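## Task

Get the glass jar, the coaster and the prescription vial into the gray tray, each one sitting upright.

## Robot and tools

Robot: two seven-joint arms, left_arm and right_arm, each ending in a vacuum suction cup instead of fingers. Two head cameras, cam_head_left and cam_head_right (896x504 each), sit on one bar on a stand behind the arms and look down at the table.

Frame: everything is in the scene frame. Origin is at table-top height, halfway between the nominal arm bases; +x points out over the table, +z up, and left_arm is on the +y side (arm names do not match image sides). Measured bases: left_arm at (-0.032, +0.292, 0) m, right_arm at (+0.031, -0.419, 0) m. The cup point is the centre of the cup rim; the cup faces along the cup point's own +z axis. About 3 cm behind the rim the tool body widens to roughly 5 cm sideways, so leave clearance.

Row layout (used by execute_actions and move): 14 numbers in [-1, 1], always both arms: left dx, dy, dz, rx, ry, rz, left suction, then right dx, dy, dz, rx, ry, rz, right suction. The six pose numbers are an offset, not a pose: they are measured along scene axes from that arm's Hand target as it stood when the action or move began, and the arm rotates about that position. Scale: 1.0 = 0.6 m for dx/dy/dz and 180 degrees for the rotation; rx, ry, rz form a single rotation vector. Sending the same offset again moves the arm further. Six zeros means no new request for that arm. Suction is an absolute setting, not an offset: 1 is full vacuum (about 55 kPa under ambient), fractions ask for part of it, 0.05 or less switches it off. The value sent is a command every time, so to keep a cup holding, resend its current value (sending 0 releases).

execute_actions(actions, cameras): actions is a list of actions; each action is a list of up to 15 rows, one per 1/30 s step, and a short list keeps its final row until step 15. All rows in one action count from the same start pose. Images return only for an empty actions list or when cameras names them (["all"] for both).

move(target, speed, blend, blocking, cameras): target is one 14-number row, or a list of up to 15 rows, all offsets from the Hand targets at the move's start (not chained). Each cup point follows a straight line; the whole move is capped at 10 s. speed is in m/s, 0.002 to 0.5 (default 0.25), one value or one per target; rotation is limited to twice that in rad/s and at most 0.873 rad/s. blend, in metres, rounds corners in a list; 0 stops at each point. Paths do not avoid obstacles or the other arm, lag behind, and can overshoot speed, especially with an outstretched arm. Tool values in a later row are applied only when all arms reach that row and stop. blocking=false returns after about 0.5 s while the move keeps running. The result adds a move: line, e.g. done (within 3 mm and 2 degrees), off_target, moving, held, fault, plus limits such as paced (pose clipped) or held (steps withheld).

wait(seconds): lets the scene run, 0 to 3600 s, sending nothing new; returns early if a running move ends. stop(): brakes a running move. zoom_image(camera, region): region [x0, y0, x1, y1] in pixels of that camera's latest image, at most 504 by 504. clear_fault(arm): clears a reported torque fault on left_arm or right_arm. finished_scene(scene): ends the current scene, given its number; irreversible, so only call it once the goal holds with the robot let go.

Results: end_effector_position (m) and end_effector_quat_wxyz per arm, Hand target (your last commanded pose after clipping, the base for the next offsets), joint positions, velocities, torques, Tool commands, suction_measured and part_present, Flange force in the tool's own axes, and sometimes per-step positions. The controller limits commanded orientation to 32 degrees away from the measured one per step. Arms often rest a little short of the Hand target; another execute_actions call re-requests it, otherwise add the gap as an offset. Reported poses may be a few centimetres off.

Picking: switch suction on and press the 31 mm rim flat onto a smooth face of the object so it seals all round; edges, holes or seams leak. suction_measured stays near 0 without a seal and settles up to 0.15 below the command when sealed; part_present turns 1 at 0.50 and back to 0 under 0.45. Under vacuum the cup shortens, so the object sits up to about 13 mm nearer than the cup point suggests. Releasing: set the object down on its support first, then switch suction off; the cup springs back and may nudge the object until the tool is 20 mm clear. A cup sealed on the table pins the tool: switch suction off.

Hazards: arms are stiff, so a target just millimetres past a firm contact presses hard; faster moves hit harder. To stop pressing, command back past the cup point. Torque limits are 104.5 N m (first four joints) and 51.3 N m (last three); exceeding one, or a joint straying over 5 degrees from plan, faults the arm until clear_fault. Motors heat when holding loads, stretched out or pushing; a MOTOR HOT line appears at 60 °C and at 75 °C the arm sags for a while. Never let arms touch each other, never drop glassware or crockery more than a few centimetres, never let anything fall or be left off the table, and avoid slams, hard pushes, and releasing moving objects. Loose objects may get nudged by outside pushes occasionally.

Each tool is called after "Request:" as name([rows], argument=value, ...), one row to a line, values as JSON.

## Session

Request:
execute_actions(actions=[])

Scene clock: 0.00 s.
left_arm: end_effector_position=(+0.1083, +0.0525, +0.1863) suction_measured=0.00 part_present=0 end_effector_quat_wxyz=(+0.181, +0.518, +0.836, +0.008) | right_arm: end_effector_position=(+0.1539, -0.8117, +0.3523) suction_measured=0.00 part_present=0 end_effector_quat_wxyz=(-0.163, +0.981, +0.001, -0.100)
Joint positions: left_arm=[1.118 0.05 0.055 2.497 -0.649 0.374 -2.499] | right_arm=[1.271 0.505 -0.178 1.211 0.118 1.816 1.107]
Joint velocities: within noise
Joint torques (N m): no reading
Motor temperatures (°C): left_arm=[40 38 40 39 40 44 48] | right_arm=[41 36 41 38 41 48 52]
Flange force (N): no reading
Hand target: left_arm +0.1083, +0.0525, +0.1863; +0.181, +0.518, +0.836, +0.008 | right_arm +0.1539, -0.8117, +0.3523; -0.163, +0.981, +0.001, -0.100
Tool commands: left_gripper/suction=+0.0 right_gripper/suction=+0.0

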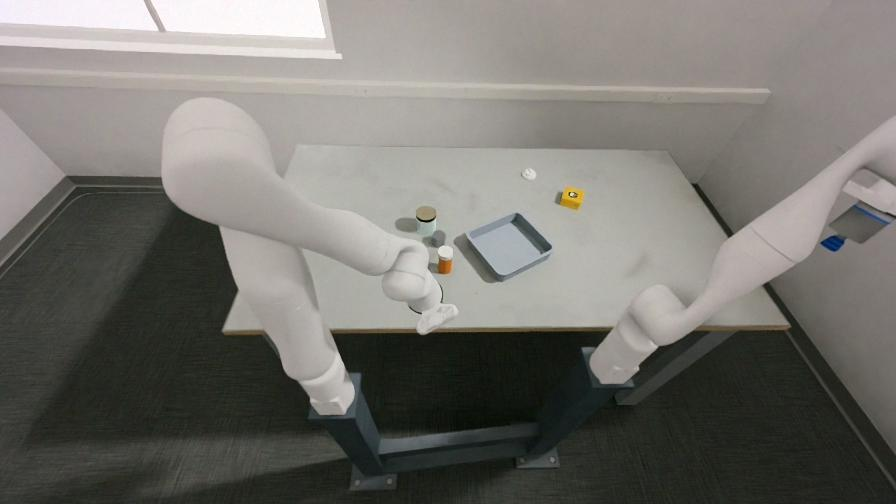

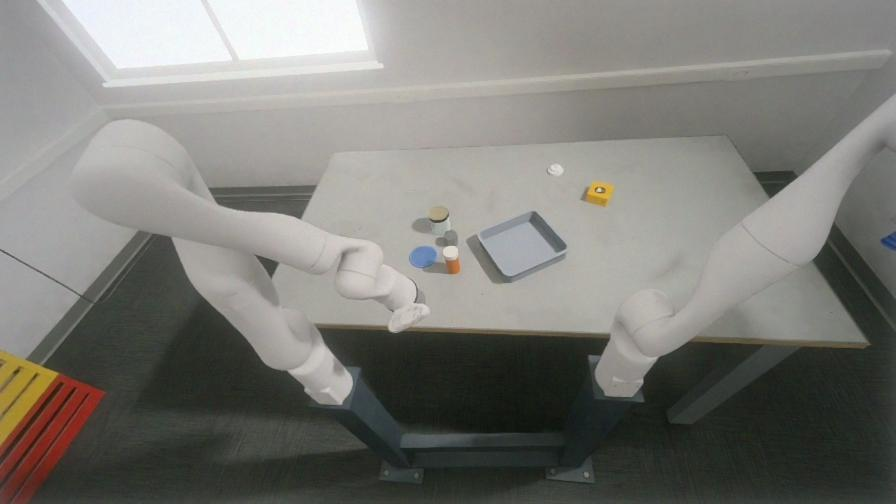

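Request:
zoom_image(camera="cam_head_right", region=[370, 180, 590, 300])

Request:
zoom_image(camera="cam_head_left", region=[370, 180, 590, 300])

Scaled by 2.291 from the camera's image (finer frame: 1280x720).

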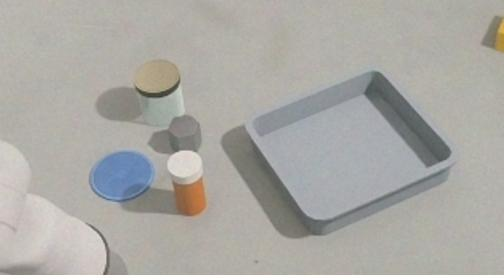

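Scaled by 2.291 from the camera's image (finer frame: 1280x720).

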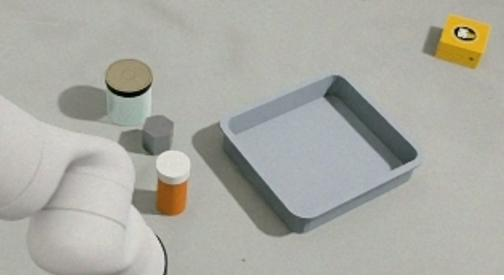

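Request:
move(target=[0.473,0.0875,-0.06,0.0567,0.101,0,0,0,0,0,0,0,0,0], cameras=["all"])

Scene clock: 40.53 s.
left_arm: end_effector_position=(+0.3921, +0.1049, +0.1503) suction_measured=0.00 part_present=0 end_effector_quat_wxyz=(+0.000, +0.527, +0.850, +0.000) | right_arm: end_effector_position=(+0.1539, -0.8117, +0.3523) suction_measured=0.00 part_present=0 end_effector_quat_wxyz=(-0.163, +0.981, +0.001, -0.100)
Joint positions: left_arm=[0.31 0.579 0.082 1.73 -0.062 0.836 -3.834] | right_arm=[1.271 0.505 -0.178 1.211 0.118 1.816 1.107]
Joint torques (N m): left_arm=[1.28 -13.85 1.39 -4.77 -0.2 0.01 0.02] | right_arm=[0.12 -13.63 0.11 -4.44 -0.17 0.58 0.51]
Flange force (N): left_arm=[2.3 1.9 -2.6] | right_arm=[1.7 2.1 -6.7]
Hand target: left_arm +0.3921, +0.1049, +0.1503; +0.000, +0.527, +0.850, +0.000 | right_arm +0.1539, -0.8117, +0.3523; -0.163, +0.981, +0.001, -0.100
Off the commanded pose: left_arm 0.000 m, 0 deg | right_arm 0.000 m, 0 deg.
move: done

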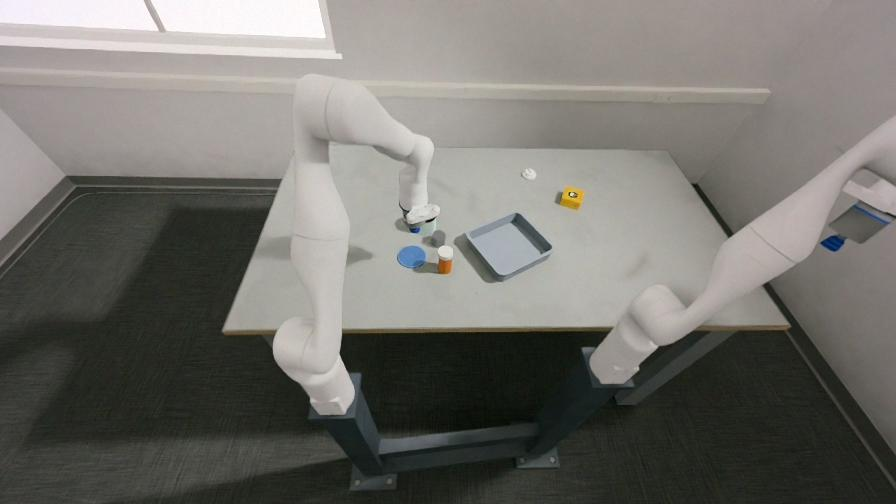

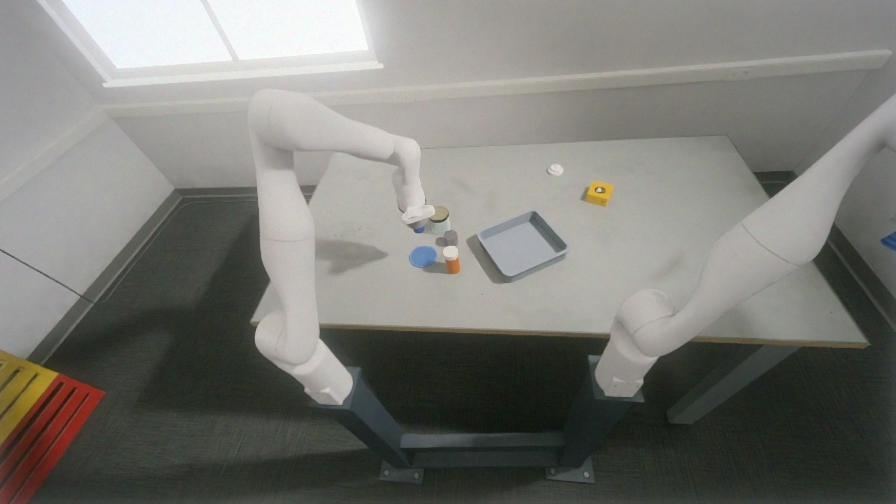

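Request:
zoom_image(camera="cam_head_right", region=[390, 185, 480, 285])

Request:
zoom_image(camera="cam_head_left", region=[380, 185, 470, 285])

Scaled by 5.040 from the camera's image (finer frame: 1280x720).

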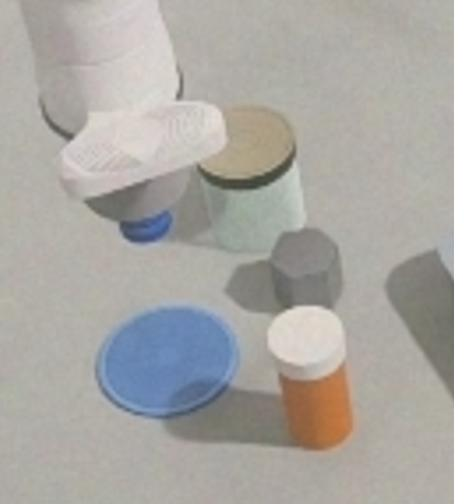

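Scaled by 5.040 from the camera's image (finer frame: 1280x720).

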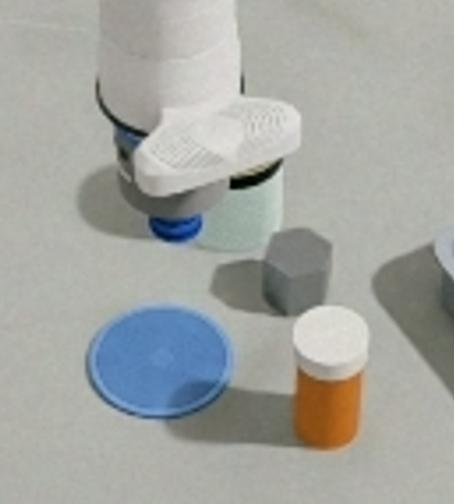

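Request:
move([
  [0.0315,0.025,-0.2,0,0,0,1,0,0,0,0,0,0,0],
  [0.0315,0.025,-0.241,0,0,0,1,0,0,0,0,0,0,0],
], speed=[0.2,0.03], blend=[0.005,0], cameras=["all"])

Scene clock: 54.10 s.
left_arm: end_effector_position=(+0.4109, +0.1200, +0.0057) suction_measured=0.11 part_present=0 end_effector_quat_wxyz=(+0.000, +0.527, +0.850, +0.000) | right_arm: end_effector_position=(+0.1539, -0.8117, +0.3523) suction_measured=0.00 part_present=0 end_effector_quat_wxyz=(-0.163, +0.981, +0.001, -0.100)
Joint positions: left_arm=[0.287 0.87 0.052 1.764 -0.084 0.51 -3.859] | right_arm=[1.271 0.505 -0.178 1.211 0.118 1.816 1.107]
Joint torques (N m): left_arm=[1.29 -15.99 1.46 -3.02 -0.24 -0.07 -0.01] | right_arm=[0.09 -13.59 0.12 -4.43 -0.17 0.58 0.47]
Flange force (N): left_arm=[1.6 2.2 -2.6] | right_arm=[1.6 2.1 -6.7]
Hand target: left_arm +0.4110, +0.1200, +0.0057; +0.000, +0.527, +0.850, +0.001 | right_arm +0.1539, -0.8117, +0.3523; -0.163, +0.981, +0.001, -0.100
Off the commanded pose: left_arm 0.000 m, 0 deg | right_arm 0.000 m, 0 deg.
move: done

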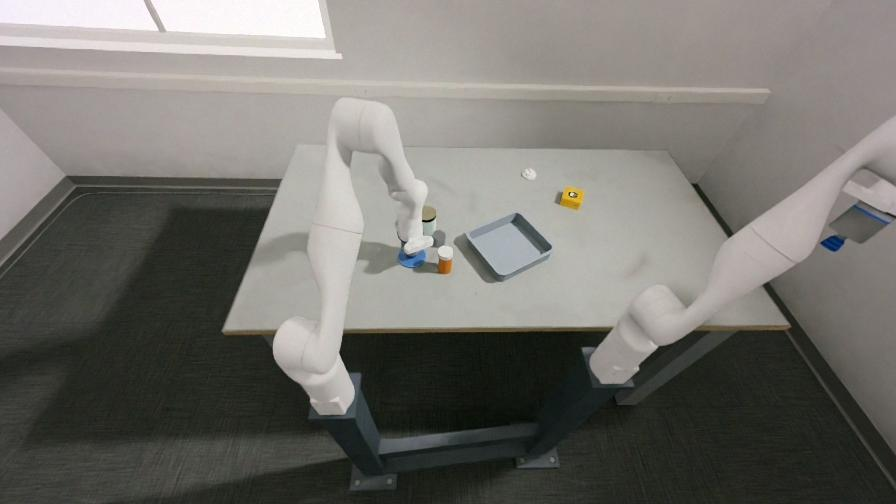

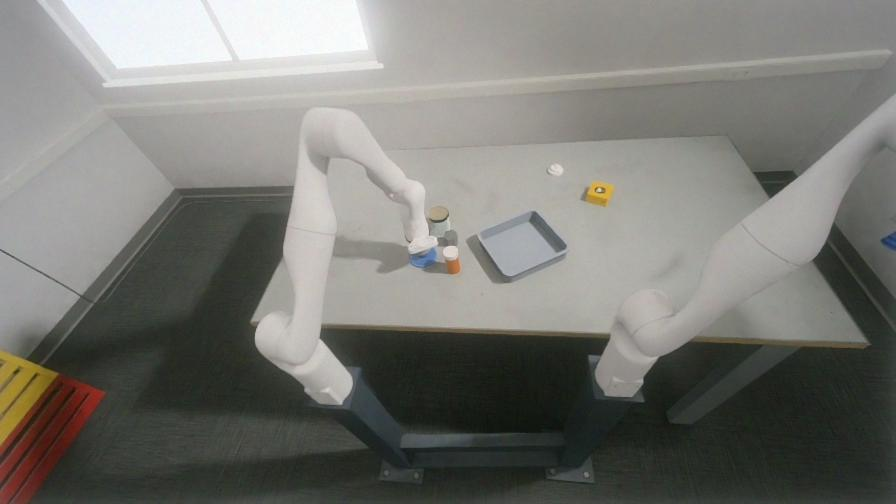

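Request:
move(target=[0,0,-0.007,0,0,0,1,0,0,0,0,0,0,0], speed=0.02)

Scene clock: 56.37 s.
left_arm: end_effector_position=(+0.4110, +0.1200, +0.0015) suction_measured=0.98 part_present=1 end_effector_quat_wxyz=(+0.000, +0.527, +0.850, +0.001) | right_arm: end_effector_position=(+0.1539, -0.8117, +0.3523) suction_measured=0.00 part_present=0 end_effector_quat_wxyz=(-0.163, +0.981, +0.001, -0.100)
Joint positions: left_arm=[0.288 0.879 0.051 1.764 -0.085 0.501 -3.859] | right_arm=[1.271 0.505 -0.178 1.211 0.118 1.816 1.107]
Joint torques (N m): left_arm=[1.25 -16.03 1.42 -2.99 -0.24 -0.02 0.03] | right_arm=[0.06 -13.56 0.07 -4.43 -0.17 0.59 0.46]
Flange force (N): left_arm=[1.7 2.0 -2.6] | right_arm=[1.5 2.1 -6.6]
Hand target: left_arm +0.4110, +0.1200, +0.0015; +0.000, +0.527, +0.850, +0.001 | right_arm +0.1539, -0.8117, +0.3523; -0.163, +0.981, +0.001, -0.100
Off the commanded pose: left_arm 0.000 m, 0 deg | right_arm 0.000 m, 0 deg.
move: done

Request:
move([
  [0,0,0.2475,0,0,0,1,0,0,0,0,0,0,0],
  [0.0117,-0.6,0.2475,0,0,0,1,0,0,0,0,0,0,0],
], speed=[0.15,0.25], blend=[0.03,0], cameras=["all"])

Request:
zoom_image(camera="cam_head_right", region=[460, 190, 580, 290])

Request:
zoom_image(camera="cam_head_left", region=[450, 190, 570, 290])

Scene clock: 68.20 s.
left_arm: end_effector_position=(+0.4180, -0.2400, +0.1500) suction_measured=0.99 part_present=1 end_effector_quat_wxyz=(+0.000, +0.527, +0.850, +0.001) | right_arm: end_effector_position=(+0.1539, -0.8117, +0.3523) suction_measured=0.00 part_present=0 end_effector_quat_wxyz=(-0.163, +0.981, +0.001, -0.100)
Joint positions: left_arm=[0.811 1.15 0.113 0.524 -0.105 1.471 -3.386] | right_arm=[1.271 0.505 -0.178 1.211 0.118 1.816 1.107]
Joint torques (N m): left_arm=[1.27 -22.1 1.6 -6.6 -0.19 -0.12 -0.01] | right_arm=[0.11 -13.66 0.07 -4.43 -0.18 0.59 0.48]
Flange force (N): left_arm=no reading | right_arm=[1.7 2.3 -6.7]
Hand target: left_arm +0.4180, -0.2400, +0.1500; +0.000, +0.527, +0.850, +0.001 | right_arm +0.1539, -0.8117, +0.3523; -0.163, +0.981, +0.001, -0.100
Off the commanded pose: left_arm 0.000 m, 0 deg | right_arm 0.000 m, 0 deg.
move: done

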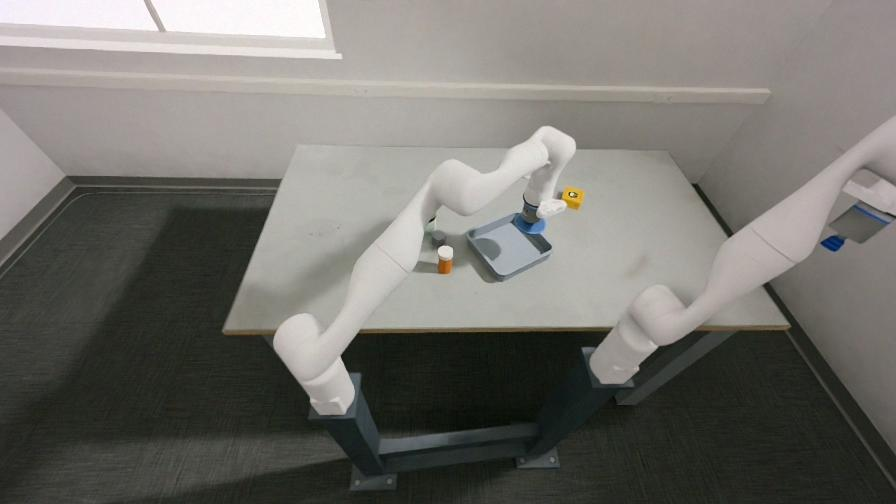

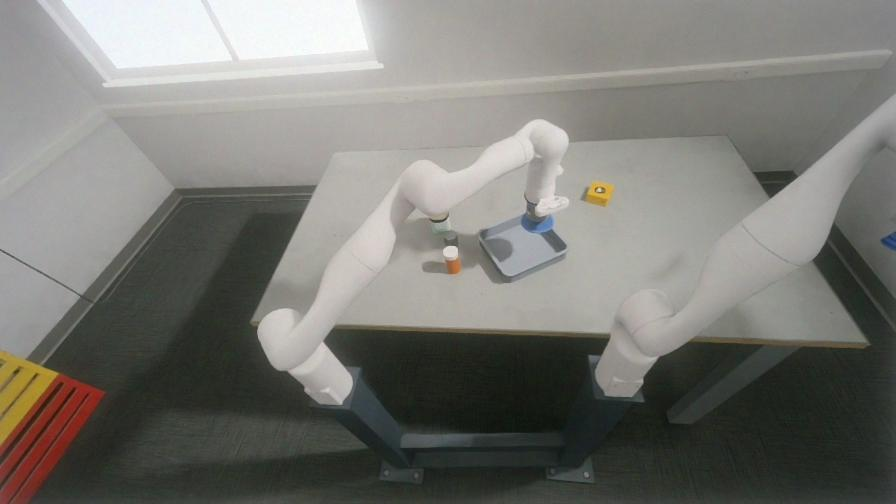

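Scaled by 4.200 from the camera's image (finer frame: 1280x720).

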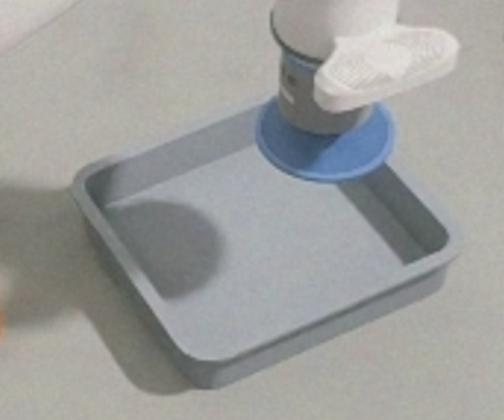

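Scaled by 4.200 from the camera's image (finer frame: 1280x720).

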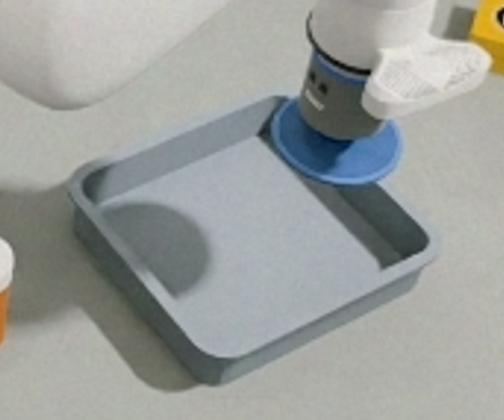

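Request:
move([
  [0.007,0.0017,-0.2,0,0,0,1,0,0,0,0,0,0,0],
  [0.007,0.0017,-0.238,0,0,0,1,0,0,0,0,0,0,0],
], speed=[0.15,0.03], blend=[0.005,0], cameras=["all"])

Request:
zoom_image(camera="cam_head_right", region=[460, 190, 580, 290])

Scene clock: 88.60 s.
left_arm: end_effector_position=(+0.4221, -0.2390, +0.0072) suction_measured=0.96 part_present=1 end_effector_quat_wxyz=(+0.000, +0.527, +0.850, +0.001) | right_arm: end_effector_position=(+0.1539, -0.8117, +0.3523) suction_measured=0.00 part_present=0 end_effector_quat_wxyz=(-0.163, +0.981, +0.001, -0.100)
Joint positions: left_arm=[0.803 1.302 0.102 0.644 -0.106 1.2 -3.385] | right_arm=[1.271 0.505 -0.178 1.211 0.118 1.816 1.107]
Joint torques (N m): left_arm=[1.25 -22.52 1.74 -6.23 -0.18 -0.06 0.04] | right_arm=[0.12 -13.65 0.1 -4.47 -0.17 0.59 0.46]
Flange force (N): left_arm=[2.3 1.4 -2.1] | right_arm=[1.6 2.1 -6.5]
Hand target: left_arm +0.4222, -0.2390, +0.0072; +0.000, +0.527, +0.850, +0.000 | right_arm +0.1539, -0.8117, +0.3523; -0.163, +0.981, +0.001, -0.100
Off the commanded pose: left_arm 0.000 m, 0 deg | right_arm 0.000 m, 0 deg.
move: done

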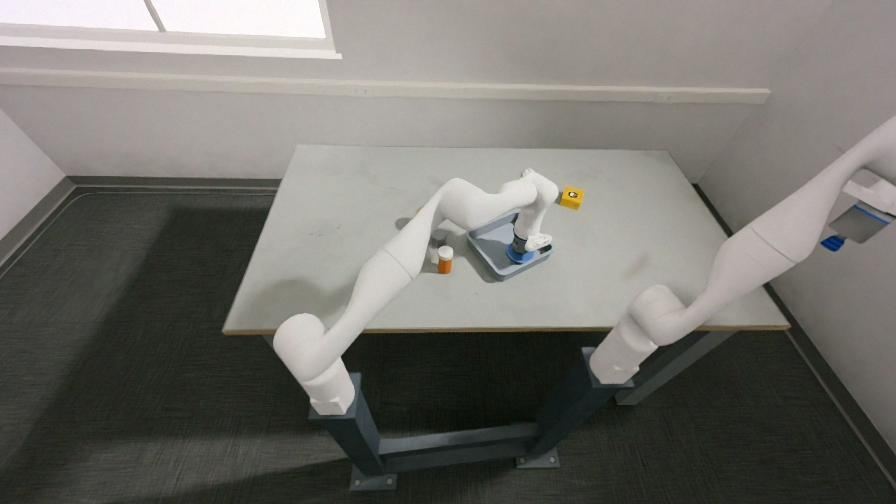

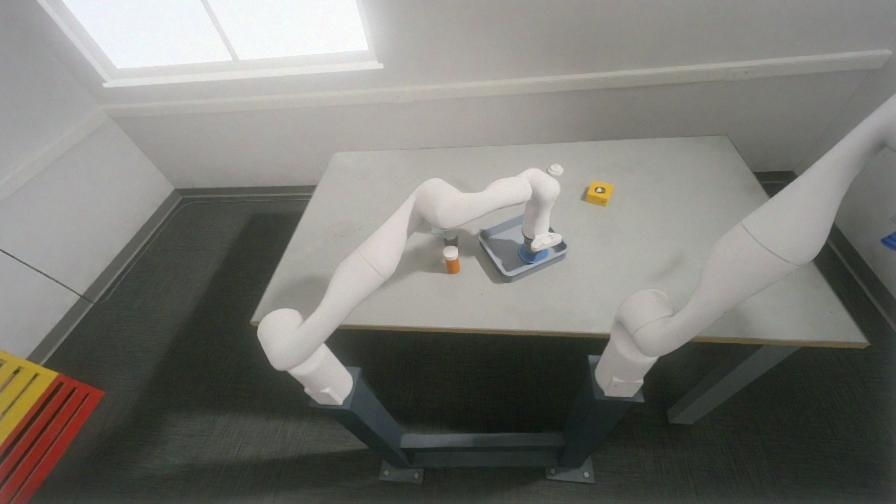

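Scaled by 4.200 from the camera's image (finer frame: 1280x720).

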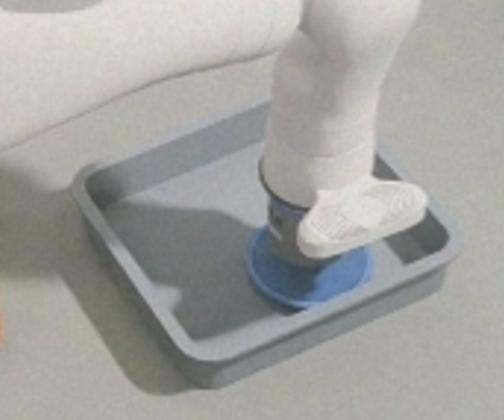

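Request:
move(target=[0,0,-0.005,0,0,0,1,0,0,0,0,0,0,0], speed=0.02)

Request:
execute_actions([
  [[0,0,0,0,0,0,0,0,0,0,0,0,0,0]],
  [[0,0,0,0,0,0,0,0,0,0,0,0,0,0]],
])

Scene clock: 94.93 s.
left_arm: end_effector_position=(+0.4222, -0.2390, +0.0042) suction_measured=1.00 part_present=1 end_effector_quat_wxyz=(+0.000, +0.527, +0.850, +0.001) | right_arm: end_effector_position=(+0.1539, -0.8117, +0.3523) suction_measured=0.00 part_present=0 end_effector_quat_wxyz=(-0.163, +0.981, +0.001, -0.100)
Joint positions: left_arm=[0.803 1.306 0.102 0.643 -0.107 1.195 -3.385] | right_arm=[1.271 0.505 -0.178 1.211 0.118 1.816 1.107]
Joint torques (N m): left_arm=[1.19 -22.48 1.76 -6.2 -0.18 -0.09 0.01] | right_arm=[0.07 -13.64 0.1 -4.4 -0.19 0.57 0.49]
Flange force (N): left_arm=[2.0 1.3 -2.2] | right_arm=[1.7 2.3 -6.8]
Hand target: left_arm +0.4222, -0.2390, +0.0042; +0.000, +0.527, +0.850, +0.001 | right_arm +0.1539, -0.8117, +0.3523; -0.163, +0.981, +0.001, -0.100
Off the commanded pose: left_arm 0.000 m, 0 deg | right_arm 0.000 m, 0 deg.
move: done

Scene clock: 96.13 s.
left_arm: end_effector_position=(+0.4222, -0.2390, +0.0042) suction_measured=0.00 part_present=0 end_effector_quat_wxyz=(+0.000, +0.527, +0.850, +0.001) | right_arm: end_effector_position=(+0.1539, -0.8117, +0.3523) suction_measured=0.00 part_present=0 end_effector_quat_wxyz=(-0.163, +0.981, +0.001, -0.100)
Joint positions: left_arm=[0.803 1.306 0.102 0.643 -0.107 1.195 -3.385] | right_arm=[1.271 0.505 -0.178 1.211 0.118 1.816 1.107]
Joint torques (N m): left_arm=[1.27 -21.33 1.74 -5.84 -0.19 -0.18 0.02] | right_arm=[0.11 -13.64 0.13 -4.47 -0.16 0.55 0.47]
Hand target: left_arm +0.4222, -0.2390, +0.0042; +0.000, +0.527, +0.850, +0.001 | right_arm +0.1539, -0.8117, +0.3523; -0.163, +0.981, +0.001, -0.100
Off the commanded pose: left_arm 0.000 m, 0 deg | right_arm 0.000 m, 0 deg.
Step readings (end_effector_position of left_arm | right_arm):
0: (+0.4222, -0.2390, +0.0042) | (+0.1539, -0.8117, +0.3523)
1: (+0.4222, -0.2390, +0.0042) | (+0.1539, -0.8117, +0.3523)
2: (+0.4222, -0.2390, +0.0042) | (+0.1539, -0.8117, +0.3523)
4: (+0.4222, -0.2390, +0.0042) | (+0.1539, -0.8117, +0.3523)
8: (+0.4222, -0.2390, +0.0042) | (+0.1539, -0.8117, +0.3523)
15: (+0.4222, -0.2390, +0.0042) | (+0.1539, -0.8117, +0.3523)
16: (+0.4222, -0.2390, +0.0042) | (+0.1539, -0.8117, +0.3523)
17: (+0.4222, -0.2390, +0.0042) | (+0.1539, -0.8117, +0.3523)
19: (+0.4222, -0.2390, +0.0042) | (+0.1539, -0.8117, +0.3523)
23: (+0.4222, -0.2390, +0.0042) | (+0.1539, -0.8117, +0.3523)
30: (+0.4222, -0.2390, +0.0042) | (+0.1539, -0.8117, +0.3523)

Request:
move([
  [0,0,0.243,0,0,0,0,0,0,0,0,0,0,0],
  [0.196,0.518,0.243,0,0,0,0,0,0,0,0,0,0,0],
  [0.196,0.518,0.14,0,0,0,0,0,0,0,0,0,0,0],
], speed=[0.15,0.3,0.15], blend=[0.03,0.03,0], cameras=["all"])

Request:
zoom_image(camera="cam_head_right", region=[400, 170, 520, 290])

Request:
zoom_image(camera="cam_head_left", region=[390, 170, 570, 290])

Scene clock: 106.43 s.
left_arm: end_effector_position=(+0.5398, +0.0718, +0.0882) suction_measured=0.00 part_present=0 end_effector_quat_wxyz=(+0.000, +0.527, +0.850, +0.000) | right_arm: end_effector_position=(+0.1539, -0.8117, +0.3523) suction_measured=0.00 part_present=0 end_effector_quat_wxyz=(-0.163, +0.981, +0.001, -0.100)
Joint positions: left_arm=[0.285 0.958 0.097 1.163 -0.094 1.025 -3.864] | right_arm=[1.271 0.505 -0.178 1.211 0.118 1.816 1.107]
Joint torques (N m): left_arm=[1.21 -19.36 1.74 -5.61 -0.19 0.03 0.01] | right_arm=[0.09 -13.56 0.1 -4.43 -0.14 0.59 0.48]
Flange force (N): left_arm=[2.0 0.9 -2.1] | right_arm=[1.6 2.0 -6.6]
Hand target: left_arm +0.5398, +0.0718, +0.0882; +0.000, +0.527, +0.850, +0.000 | right_arm +0.1539, -0.8117, +0.3523; -0.163, +0.981, +0.001, -0.100
Off the commanded pose: left_arm 0.000 m, 0 deg | right_arm 0.000 m, 0 deg.
move: done

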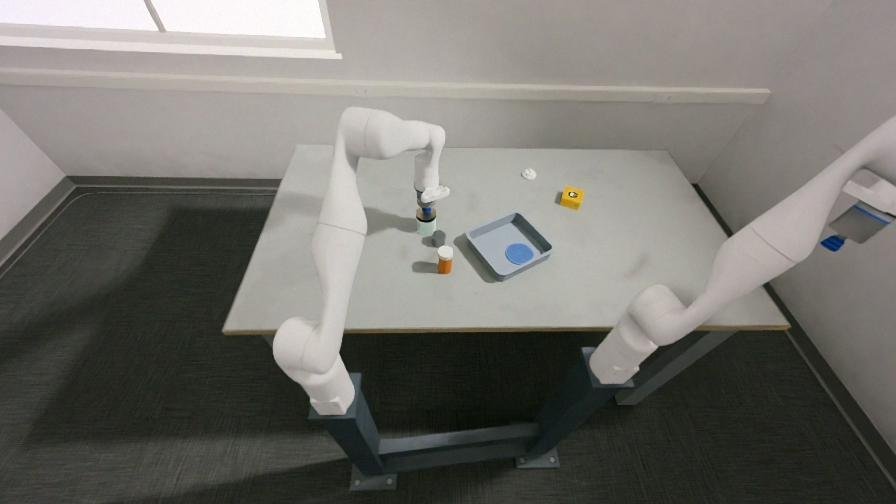

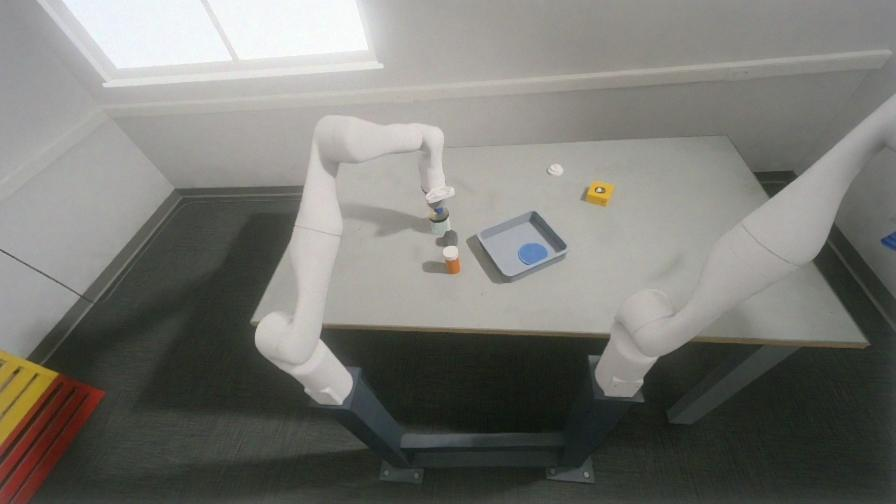

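Scaled by 4.200 from the camera's image (finer frame: 1280x720).

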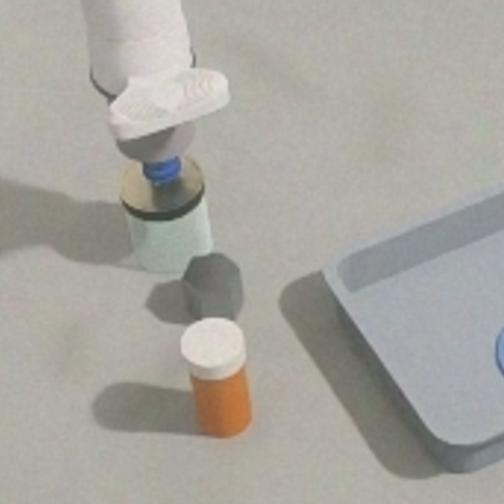

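Scaled by 2.800 from the camera's image (finer frame: 1280x720).

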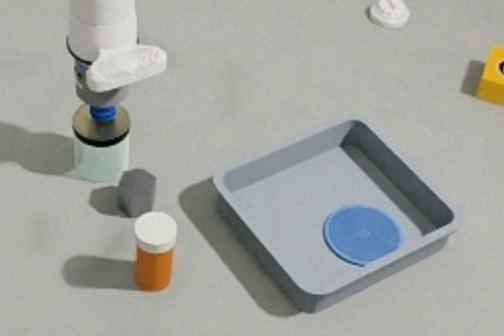

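Request:
move(target=[0.005,0,-0.034,0,0,0,1,0,0,0,0,0,0,0], speed=0.03)

Scene clock: 111.57 s.
left_arm: end_effector_position=(+0.5428, +0.0718, +0.0678) suction_measured=0.73 part_present=1 end_effector_quat_wxyz=(+0.000, +0.527, +0.850, +0.000) | right_arm: end_effector_position=(+0.1539, -0.8117, +0.3523) suction_measured=0.00 part_present=0 end_effector_quat_wxyz=(-0.163, +0.981, +0.001, -0.100)
Joint positions: left_arm=[0.284 0.992 0.095 1.16 -0.096 0.993 -3.865] | right_arm=[1.271 0.505 -0.178 1.211 0.118 1.816 1.107]
Joint torques (N m): left_arm=[1.24 -20.98 1.82 -6.14 -0.21 0 0.01] | right_arm=[0.08 -13.6 0.12 -4.46 -0.16 0.56 0.49]
Flange force (N): left_arm=[2.2 0.8 0.1] | right_arm=[1.6 2.0 -6.6]
Hand target: left_arm +0.5428, +0.0718, +0.0678; +0.000, +0.527, +0.850, +0.000 | right_arm +0.1539, -0.8117, +0.3523; -0.163, +0.981, +0.001, -0.100
Off the commanded pose: left_arm 0.000 m, 0 deg | right_arm 0.000 m, 0 deg.
move: done

Request:
move([
  [0,0,0.137,0,0,0,1,0,0,0,0,0,0,0],
  [-0.1687,-0.3737,0.137,0,0,0,1,0,0,0,0,0,0,0],
  [-0.1687,-0.3737,0.03,0,0,0,1,0,0,0,0,0,0,0],
  [-0.1687,-0.3737,0.005,0,0,0,1,0,0,0,0,0,0,0],
], speed=[0.15,0.25,0.15,0.03], blend=[0.01,0.01,0.005,0], cameras=["all"])

Request:
zoom_image(camera="cam_head_right", region=[460, 190, 580, 290])

Scene clock: 122.40 s.
left_arm: end_effector_position=(+0.4415, -0.1524, +0.0708) suction_measured=0.99 part_present=1 end_effector_quat_wxyz=(+0.000, +0.527, +0.850, +0.001) | right_arm: end_effector_position=(+0.1539, -0.8117, +0.3523) suction_measured=0.00 part_present=0 end_effector_quat_wxyz=(-0.163, +0.981, +0.001, -0.100)
Joint positions: left_arm=[0.68 1.068 0.096 0.973 -0.096 1.105 -3.484] | right_arm=[1.271 0.505 -0.178 1.211 0.118 1.816 1.107]
Joint torques (N m): left_arm=[1.17 -22.1 1.85 -6.56 -0.19 -0.03 0] | right_arm=[0.05 -13.61 0.1 -4.44 -0.17 0.56 0.5]
Flange force (N): left_arm=[1.8 1.3 0.1] | right_arm=[1.6 2.1 -6.7]
Hand target: left_arm +0.4415, -0.1524, +0.0708; +0.000, +0.527, +0.850, +0.001 | right_arm +0.1539, -0.8117, +0.3523; -0.163, +0.981, +0.001, -0.100
Off the commanded pose: left_arm 0.000 m, 0 deg | right_arm 0.000 m, 0 deg.
move: done

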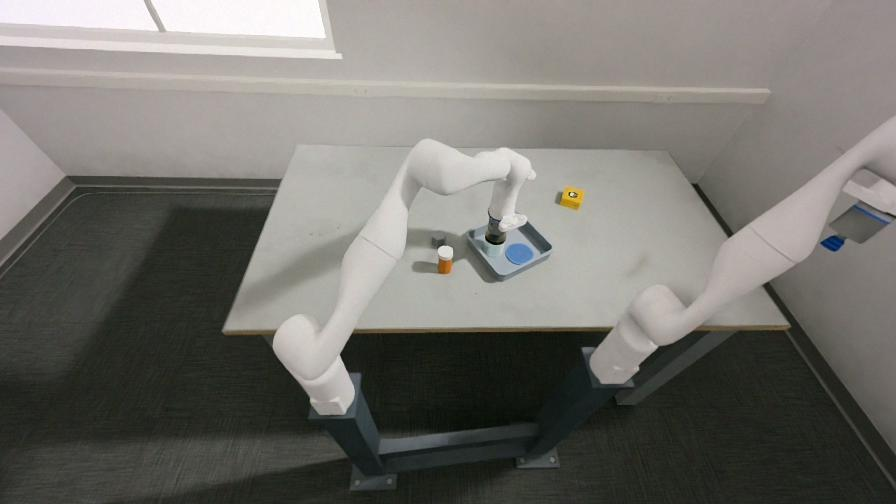

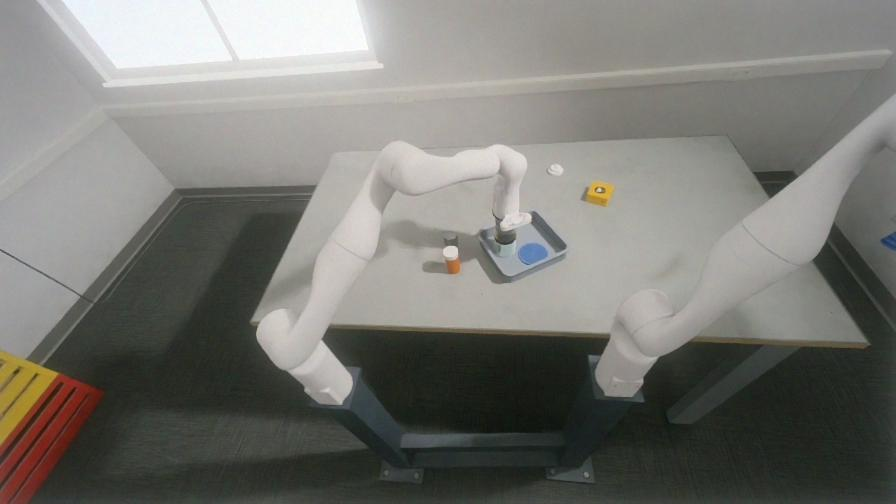

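Scaled by 4.200 from the camera's image (finer frame: 1280x720).

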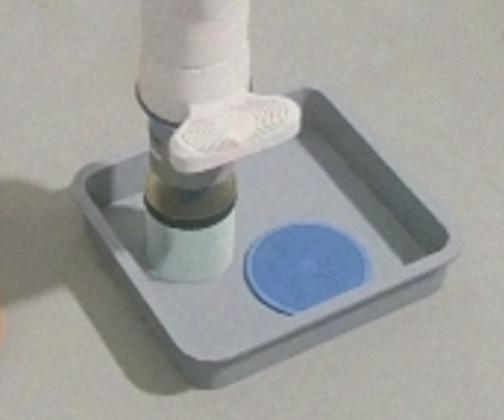

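Request:
move(target=[0,0,-0.007,0,0,0,1,0,0,0,0,0,0,0], speed=0.02)

Scene clock: 125.73 s.
left_arm: end_effector_position=(+0.4416, -0.1525, +0.0667) suction_measured=0.98 part_present=1 end_effector_quat_wxyz=(+0.000, +0.527, +0.850, +0.000) | right_arm: end_effector_position=(+0.1539, -0.8117, +0.3523) suction_measured=0.00 part_present=0 end_effector_quat_wxyz=(-0.163, +0.981, +0.001, -0.100)
Joint positions: left_arm=[0.68 1.073 0.096 0.975 -0.096 1.097 -3.484] | right_arm=[1.271 0.505 -0.178 1.211 0.118 1.816 1.107]
Joint torques (N m): left_arm=[0.91 -0.56 0.46 0.12 -0.37 -2.66 0.02] | right_arm=[0.17 -13.63 0.07 -4.43 -0.16 0.58 0.48]
Flange force (N): left_arm=[7.9 -1.3 -36.6] | right_arm=[1.8 2.2 -6.7]
Hand target: left_arm +0.4415, -0.1524, +0.0666; +0.000, +0.527, +0.850, +0.000 | right_arm +0.1539, -0.8117, +0.3523; -0.163, +0.981, +0.001, -0.100
Off the commanded pose: left_arm 0.000 m, 0 deg | right_arm 0.000 m, 0 deg.
move: done

Request:
move(target=[0,0,0.005,0,0,0,1,0,0,0,0,0,0,0], speed=0.02)

Request:
execute_actions([
  [[0,0,0,0,0,0,0,0,0,0,0,0,0,0]],
  [[0,0,0,0,0,0,0,0,0,0,0,0,0,0]],
])

Request:
move([
  [0,0,0.12,0,0,0,0,0,0,0,0,0,0,0],
  [-0.122,0.28,0.12,0,0,0,0,0,0,0,0,0,0,0],
  [-0.122,0.28,0.06,0,0,0,0,0,0,0,0,0,0,0],
], speed=[0.1,0.25,0.12], blend=[0.01,0.02,0], cameras=["all"])

Request:
zoom_image(camera="cam_head_right", region=[400, 170, 580, 290])

Request:
zoom_image(camera="cam_head_left", region=[390, 170, 570, 290])

Scene clock: 132.33 s.
left_arm: end_effector_position=(+0.4415, -0.1524, +0.0695) suction_measured=0.99 part_present=1 end_effector_quat_wxyz=(+0.000, +0.527, +0.850, +0.001) | right_arm: end_effector_position=(+0.1539, -0.8117, +0.3523) suction_measured=0.00 part_present=0 end_effector_quat_wxyz=(-0.163, +0.981, +0.001, -0.100)
Joint positions: left_arm=[0.68 1.07 0.096 0.974 -0.096 1.102 -3.484] | right_arm=[1.271 0.505 -0.178 1.211 0.118 1.816 1.107]
Joint torques (N m): left_arm=[0.51 -17.98 1.04 -5.11 -0.45 -0.34 0.01] | right_arm=[0.13 -13.62 0.07 -4.41 -0.16 0.59 0.48]
Flange force (N): left_arm=[2.2 0.1 -6.7] | right_arm=[1.7 2.2 -6.8]
Hand target: left_arm +0.4415, -0.1524, +0.0696; +0.000, +0.527, +0.850, +0.001 | right_arm +0.1539, -0.8117, +0.3523; -0.163, +0.981, +0.001, -0.100
Off the commanded pose: left_arm 0.000 m, 0 deg | right_arm 0.000 m, 0 deg.
move: done

Scene clock: 133.53 s.
left_arm: end_effector_position=(+0.4415, -0.1524, +0.0696) suction_measured=0.00 part_present=0 end_effector_quat_wxyz=(+0.000, +0.527, +0.850, +0.000) | right_arm: end_effector_position=(+0.1539, -0.8117, +0.3523) suction_measured=0.00 part_present=0 end_effector_quat_wxyz=(-0.163, +0.981, +0.001, -0.100)
Joint positions: left_arm=[0.68 1.07 0.096 0.974 -0.096 1.102 -3.484] | right_arm=[1.271 0.505 -0.178 1.211 0.118 1.816 1.107]
Joint torques (N m): left_arm=[0.75 -15.19 1.13 -4.15 -0.41 -0.61 0.02] | right_arm=[0.05 -13.58 0.06 -4.47 -0.19 0.59 0.48]
Hand target: left_arm +0.4415, -0.1524, +0.0696; +0.000, +0.527, +0.850, +0.000 | right_arm +0.1539, -0.8117, +0.3523; -0.163, +0.981, +0.001, -0.100
Off the commanded pose: left_arm 0.000 m, 0 deg | right_arm 0.000 m, 0 deg.
Step readings (end_effector_position of left_arm | right_arm):
0: (+0.4415, -0.1524, +0.0695) | (+0.1539, -0.8117, +0.3523)
1: (+0.4415, -0.1524, +0.0696) | (+0.1539, -0.8117, +0.3523)
2: (+0.4416, -0.1525, +0.0698) | (+0.1539, -0.8117, +0.3523)
4: (+0.4416, -0.1525, +0.0698) | (+0.1539, -0.8117, +0.3523)
8: (+0.4416, -0.1525, +0.0698) | (+0.1539, -0.8117, +0.3523)
15: (+0.4416, -0.1524, +0.0696) | (+0.1539, -0.8117, +0.3523)
16: (+0.4415, -0.1524, +0.0696) | (+0.1539, -0.8117, +0.3523)
17: (+0.4415, -0.1524, +0.0696) | (+0.1539, -0.8117, +0.3523)
19: (+0.4415, -0.1524, +0.0696) | (+0.1539, -0.8117, +0.3523)
23: (+0.4415, -0.1524, +0.0696) | (+0.1539, -0.8117, +0.3523)
30: (+0.4415, -0.1524, +0.0696) | (+0.1539, -0.8117, +0.3523)

Scene clock: 135.90 s.
left_arm: end_effector_position=(+0.3684, +0.0156, +0.1056) suction_measured=0.00 part_present=0 end_effector_quat_wxyz=(+0.000, +0.527, +0.850, +0.000) | right_arm: end_effector_position=(+0.1539, -0.8117, +0.3523) suction_measured=0.00 part_present=0 end_effector_quat_wxyz=(-0.163, +0.981, +0.001, -0.100)
Joint positions: left_arm=[0.503 0.694 0.082 1.687 -0.078 0.764 -3.631] | right_arm=[1.271 0.505 -0.178 1.211 0.118 1.816 1.107]
Joint torques (N m): left_arm=[1.21 -15.21 1.56 -4.51 -0.23 -0.06 0.02] | right_arm=[0.12 -13.62 0.14 -4.45 -0.17 0.56 0.48]
Flange force (N): left_arm=[1.6 2.1 -2.5] | right_arm=[1.7 2.1 -6.7]
Hand target: left_arm +0.3683, +0.0156, +0.1056; +0.000, +0.527, +0.850, +0.000 | right_arm +0.1539, -0.8117, +0.3523; -0.163, +0.981, +0.001, -0.100
Off the commanded pose: left_arm 0.000 m, 0 deg | right_arm 0.000 m, 0 deg.
move: done; blend cut to 0.018 m at target 2

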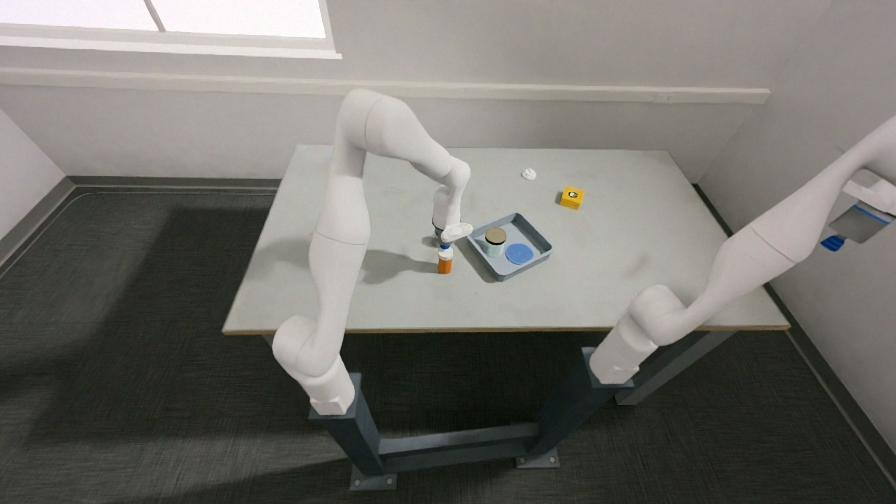

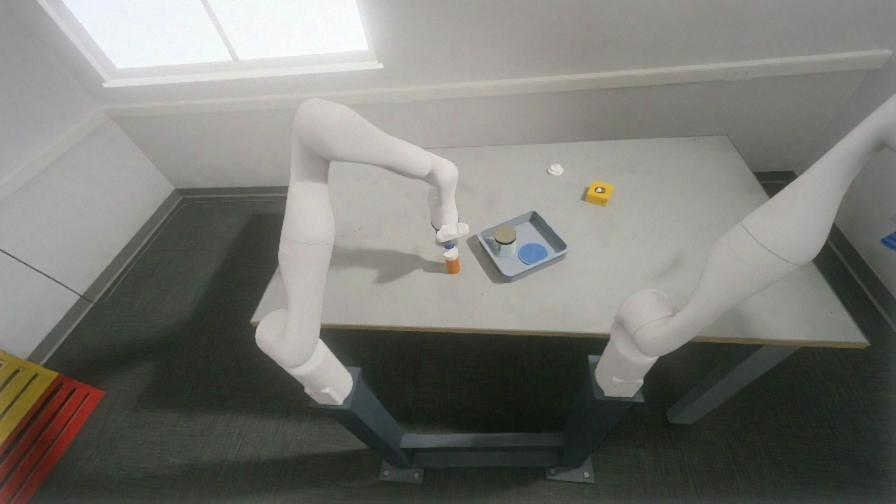

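Scaled by 2.800 from the camera's image (finer frame: 1280x720).

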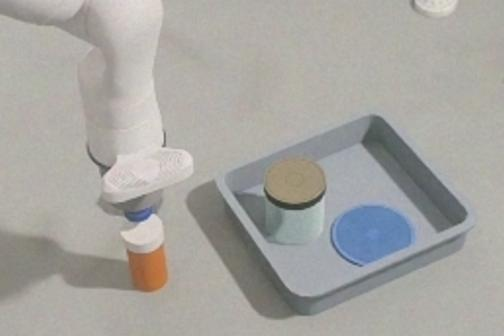

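Scaled by 2.800 from the camera's image (finer frame: 1280x720).

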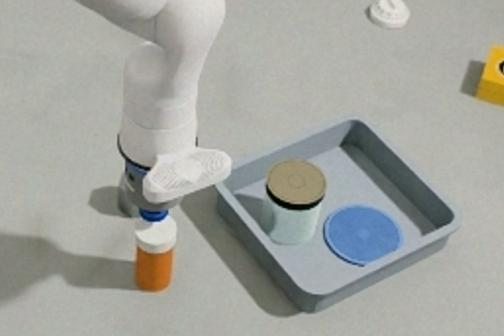

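Request:
move(target=[-0.0067,-0.005,-0.033,0,0,0,1,0,0,0,0,0,0,0], speed=0.03)

Scene clock: 142.00 s.
left_arm: end_effector_position=(+0.3643, +0.0126, +0.0858) suction_measured=0.43 part_present=0 end_effector_quat_wxyz=(+0.000, +0.527, +0.850, +0.001) | right_arm: end_effector_position=(+0.1539, -0.8117, +0.3523) suction_measured=0.00 part_present=0 end_effector_quat_wxyz=(-0.163, +0.981, +0.001, -0.100)
Joint positions: left_arm=[0.516 0.726 0.077 1.706 -0.08 0.713 -3.619] | right_arm=[1.271 0.505 -0.178 1.211 0.118 1.816 1.107]
Joint torques (N m): left_arm=[1.24 -15.72 1.57 -4.33 -0.23 -0.04 0] | right_arm=[0.1 -13.62 0.12 -4.43 -0.18 0.57 0.49]
Flange force (N): left_arm=[1.4 2.2 -1.8] | right_arm=[1.7 2.2 -6.7]
Hand target: left_arm +0.3643, +0.0126, +0.0858; +0.000, +0.527, +0.850, +0.001 | right_arm +0.1539, -0.8117, +0.3523; -0.163, +0.981, +0.001, -0.100
Off the commanded pose: left_arm 0.000 m, 0 deg | right_arm 0.000 m, 0 deg.
move: done

Request:
wait(seconds=0.3)

Request:
move([
  [0,0,0.167,0,0,0,1,0,0,0,0,0,0,0],
  [0.2278,-0.3893,0.167,0,0,0,1,0,0,0,0,0,0,0],
  [0.2278,-0.3893,0.03,0,0,0,1,0,0,0,0,0,0,0],
  [0.2278,-0.3893,0.006,0,0,0,1,0,0,0,0,0,0,0],
], speed=[0.12,0.25,0.15,0.03], blend=[0.01,0.01,0.005,0], cameras=["all"])

Request:
zoom_image(camera="cam_head_right", region=[460, 190, 580, 290])

Scene clock: 149.20 s.
left_arm: end_effector_position=(+0.3643, +0.0126, +0.0858) suction_measured=0.98 part_present=1 end_effector_quat_wxyz=(+0.000, +0.527, +0.850, +0.001) | right_arm: end_effector_position=(+0.1539, -0.8117, +0.3523) suction_measured=0.00 part_present=0 end_effector_quat_wxyz=(-0.163, +0.981, +0.001, -0.100)
Joint positions: left_arm=[0.516 0.726 0.077 1.706 -0.08 0.713 -3.619] | right_arm=[1.271 0.505 -0.178 1.211 0.118 1.816 1.107]
Joint torques (N m): left_arm=[1.32 -15.59 1.52 -4.27 -0.21 -0.05 0.01] | right_arm=[0.08 -13.63 0.13 -4.39 -0.18 0.58 0.47]
Flange force (N): left_arm=[1.4 2.4 -2.1] | right_arm=[1.7 2.3 -6.9]
Hand target: left_arm +0.3643, +0.0126, +0.0858; +0.000, +0.527, +0.850, +0.001 | right_arm +0.1539, -0.8117, +0.3523; -0.163, +0.981, +0.001, -0.100
Tool commands: left_gripper/suction=+1.0 right_gripper/suction=+0.0
Off the commanded pose: left_arm 0.000 m, 0 deg | right_arm 0.000 m, 0 deg.
wait: 0.30 s; at rest from the start

Scene clock: 152.87 s.
left_arm: end_effector_position=(+0.5004, -0.2205, +0.0893) suction_measured=0.96 part_present=1 end_effector_quat_wxyz=(+0.014, +0.526, +0.850, -0.003) | right_arm: end_effector_position=(+0.1539, -0.8117, +0.3523) suction_measured=0.00 part_present=0 end_effector_quat_wxyz=(-0.163, +0.981, +0.001, -0.100)
Joint positions: left_arm=[0.734 1.448 0.127 0.035 -0.127 1.63 -3.516] | right_arm=[1.271 0.505 -0.178 1.211 0.118 1.816 1.107]
Joint velocities: left_arm=[-0.001 0 0.006 0.001 -0.007 0 0] | right_arm=[within noise]
Joint torques (N m): left_arm=[1.26 -23.69 1.38 -6.8 -0.07 -0.1 0.02] | right_arm=[0.11 -13.61 0.07 -4.44 -0.15 0.55 0.46]
Flange force (N): left_arm=no reading | right_arm=[1.6 2.2 -6.7]
Hand target: left_arm +0.5010, -0.2210, +0.0894; +0.000, +0.527, +0.850, +0.000 | right_arm +0.1539, -0.8117, +0.3523; -0.163, +0.981, +0.001, -0.100
Off the commanded pose: left_arm 0.001 m, 2 deg | right_arm 0.000 m, 0 deg.
elbow stopped short (left arm): the move would have taken joint 4 (elbow) straighter than the controller allows.
move: done

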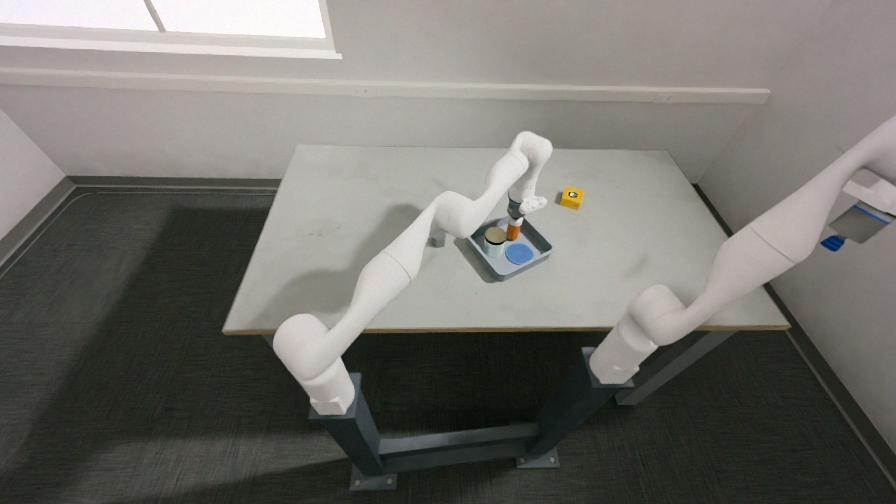

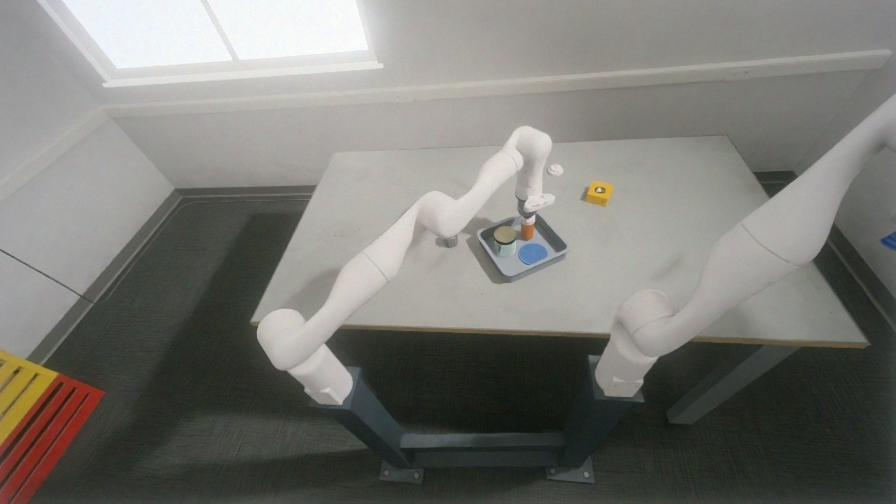

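Scaled by 4.200 from the camera's image (finer frame: 1280x720).

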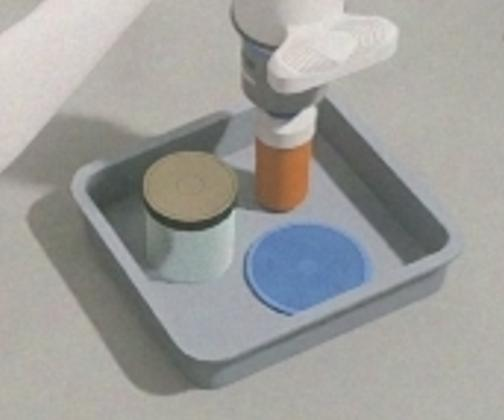

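Request:
move(target=[-0.005,0.003,-0.004,0,0,0,1,0,0,0,0,0,0,0], speed=0.02)

Scene clock: 155.93 s.
left_arm: end_effector_position=(+0.4975, -0.2188, +0.0869) suction_measured=0.99 part_present=1 end_effector_quat_wxyz=(+0.008, +0.527, +0.850, -0.001) | right_arm: end_effector_position=(+0.1539, -0.8117, +0.3523) suction_measured=0.00 part_present=0 end_effector_quat_wxyz=(-0.163, +0.981, +0.001, -0.100)
Joint positions: left_arm=[0.735 1.451 0.131 0.035 -0.131 1.639 -3.515] | right_arm=[1.271 0.505 -0.178 1.211 0.118 1.816 1.107]
Joint velocities: left_arm=[0 0 0.004 -0.001 -0.007 0 0.002] | right_arm=[within noise]
Joint torques (N m): left_arm=[1.28 -23.66 1.39 -6.83 -0.29 -0.09 -0.03] | right_arm=[0.07 -13.64 0.09 -4.44 -0.15 0.57 0.49]
Flange force (N): left_arm=no reading | right_arm=[1.6 2.2 -6.7]
Hand target: left_arm +0.4980, -0.2192, +0.0870; +0.000, +0.527, +0.850, +0.000 | right_arm +0.1539, -0.8117, +0.3523; -0.163, +0.981, +0.001, -0.100
Off the commanded pose: left_arm 0.001 m, 1 deg | right_arm 0.000 m, 0 deg.
elbow stopped short (left arm): the move would have taken joint 4 (elbow) straighter than the controller allows.
move: done


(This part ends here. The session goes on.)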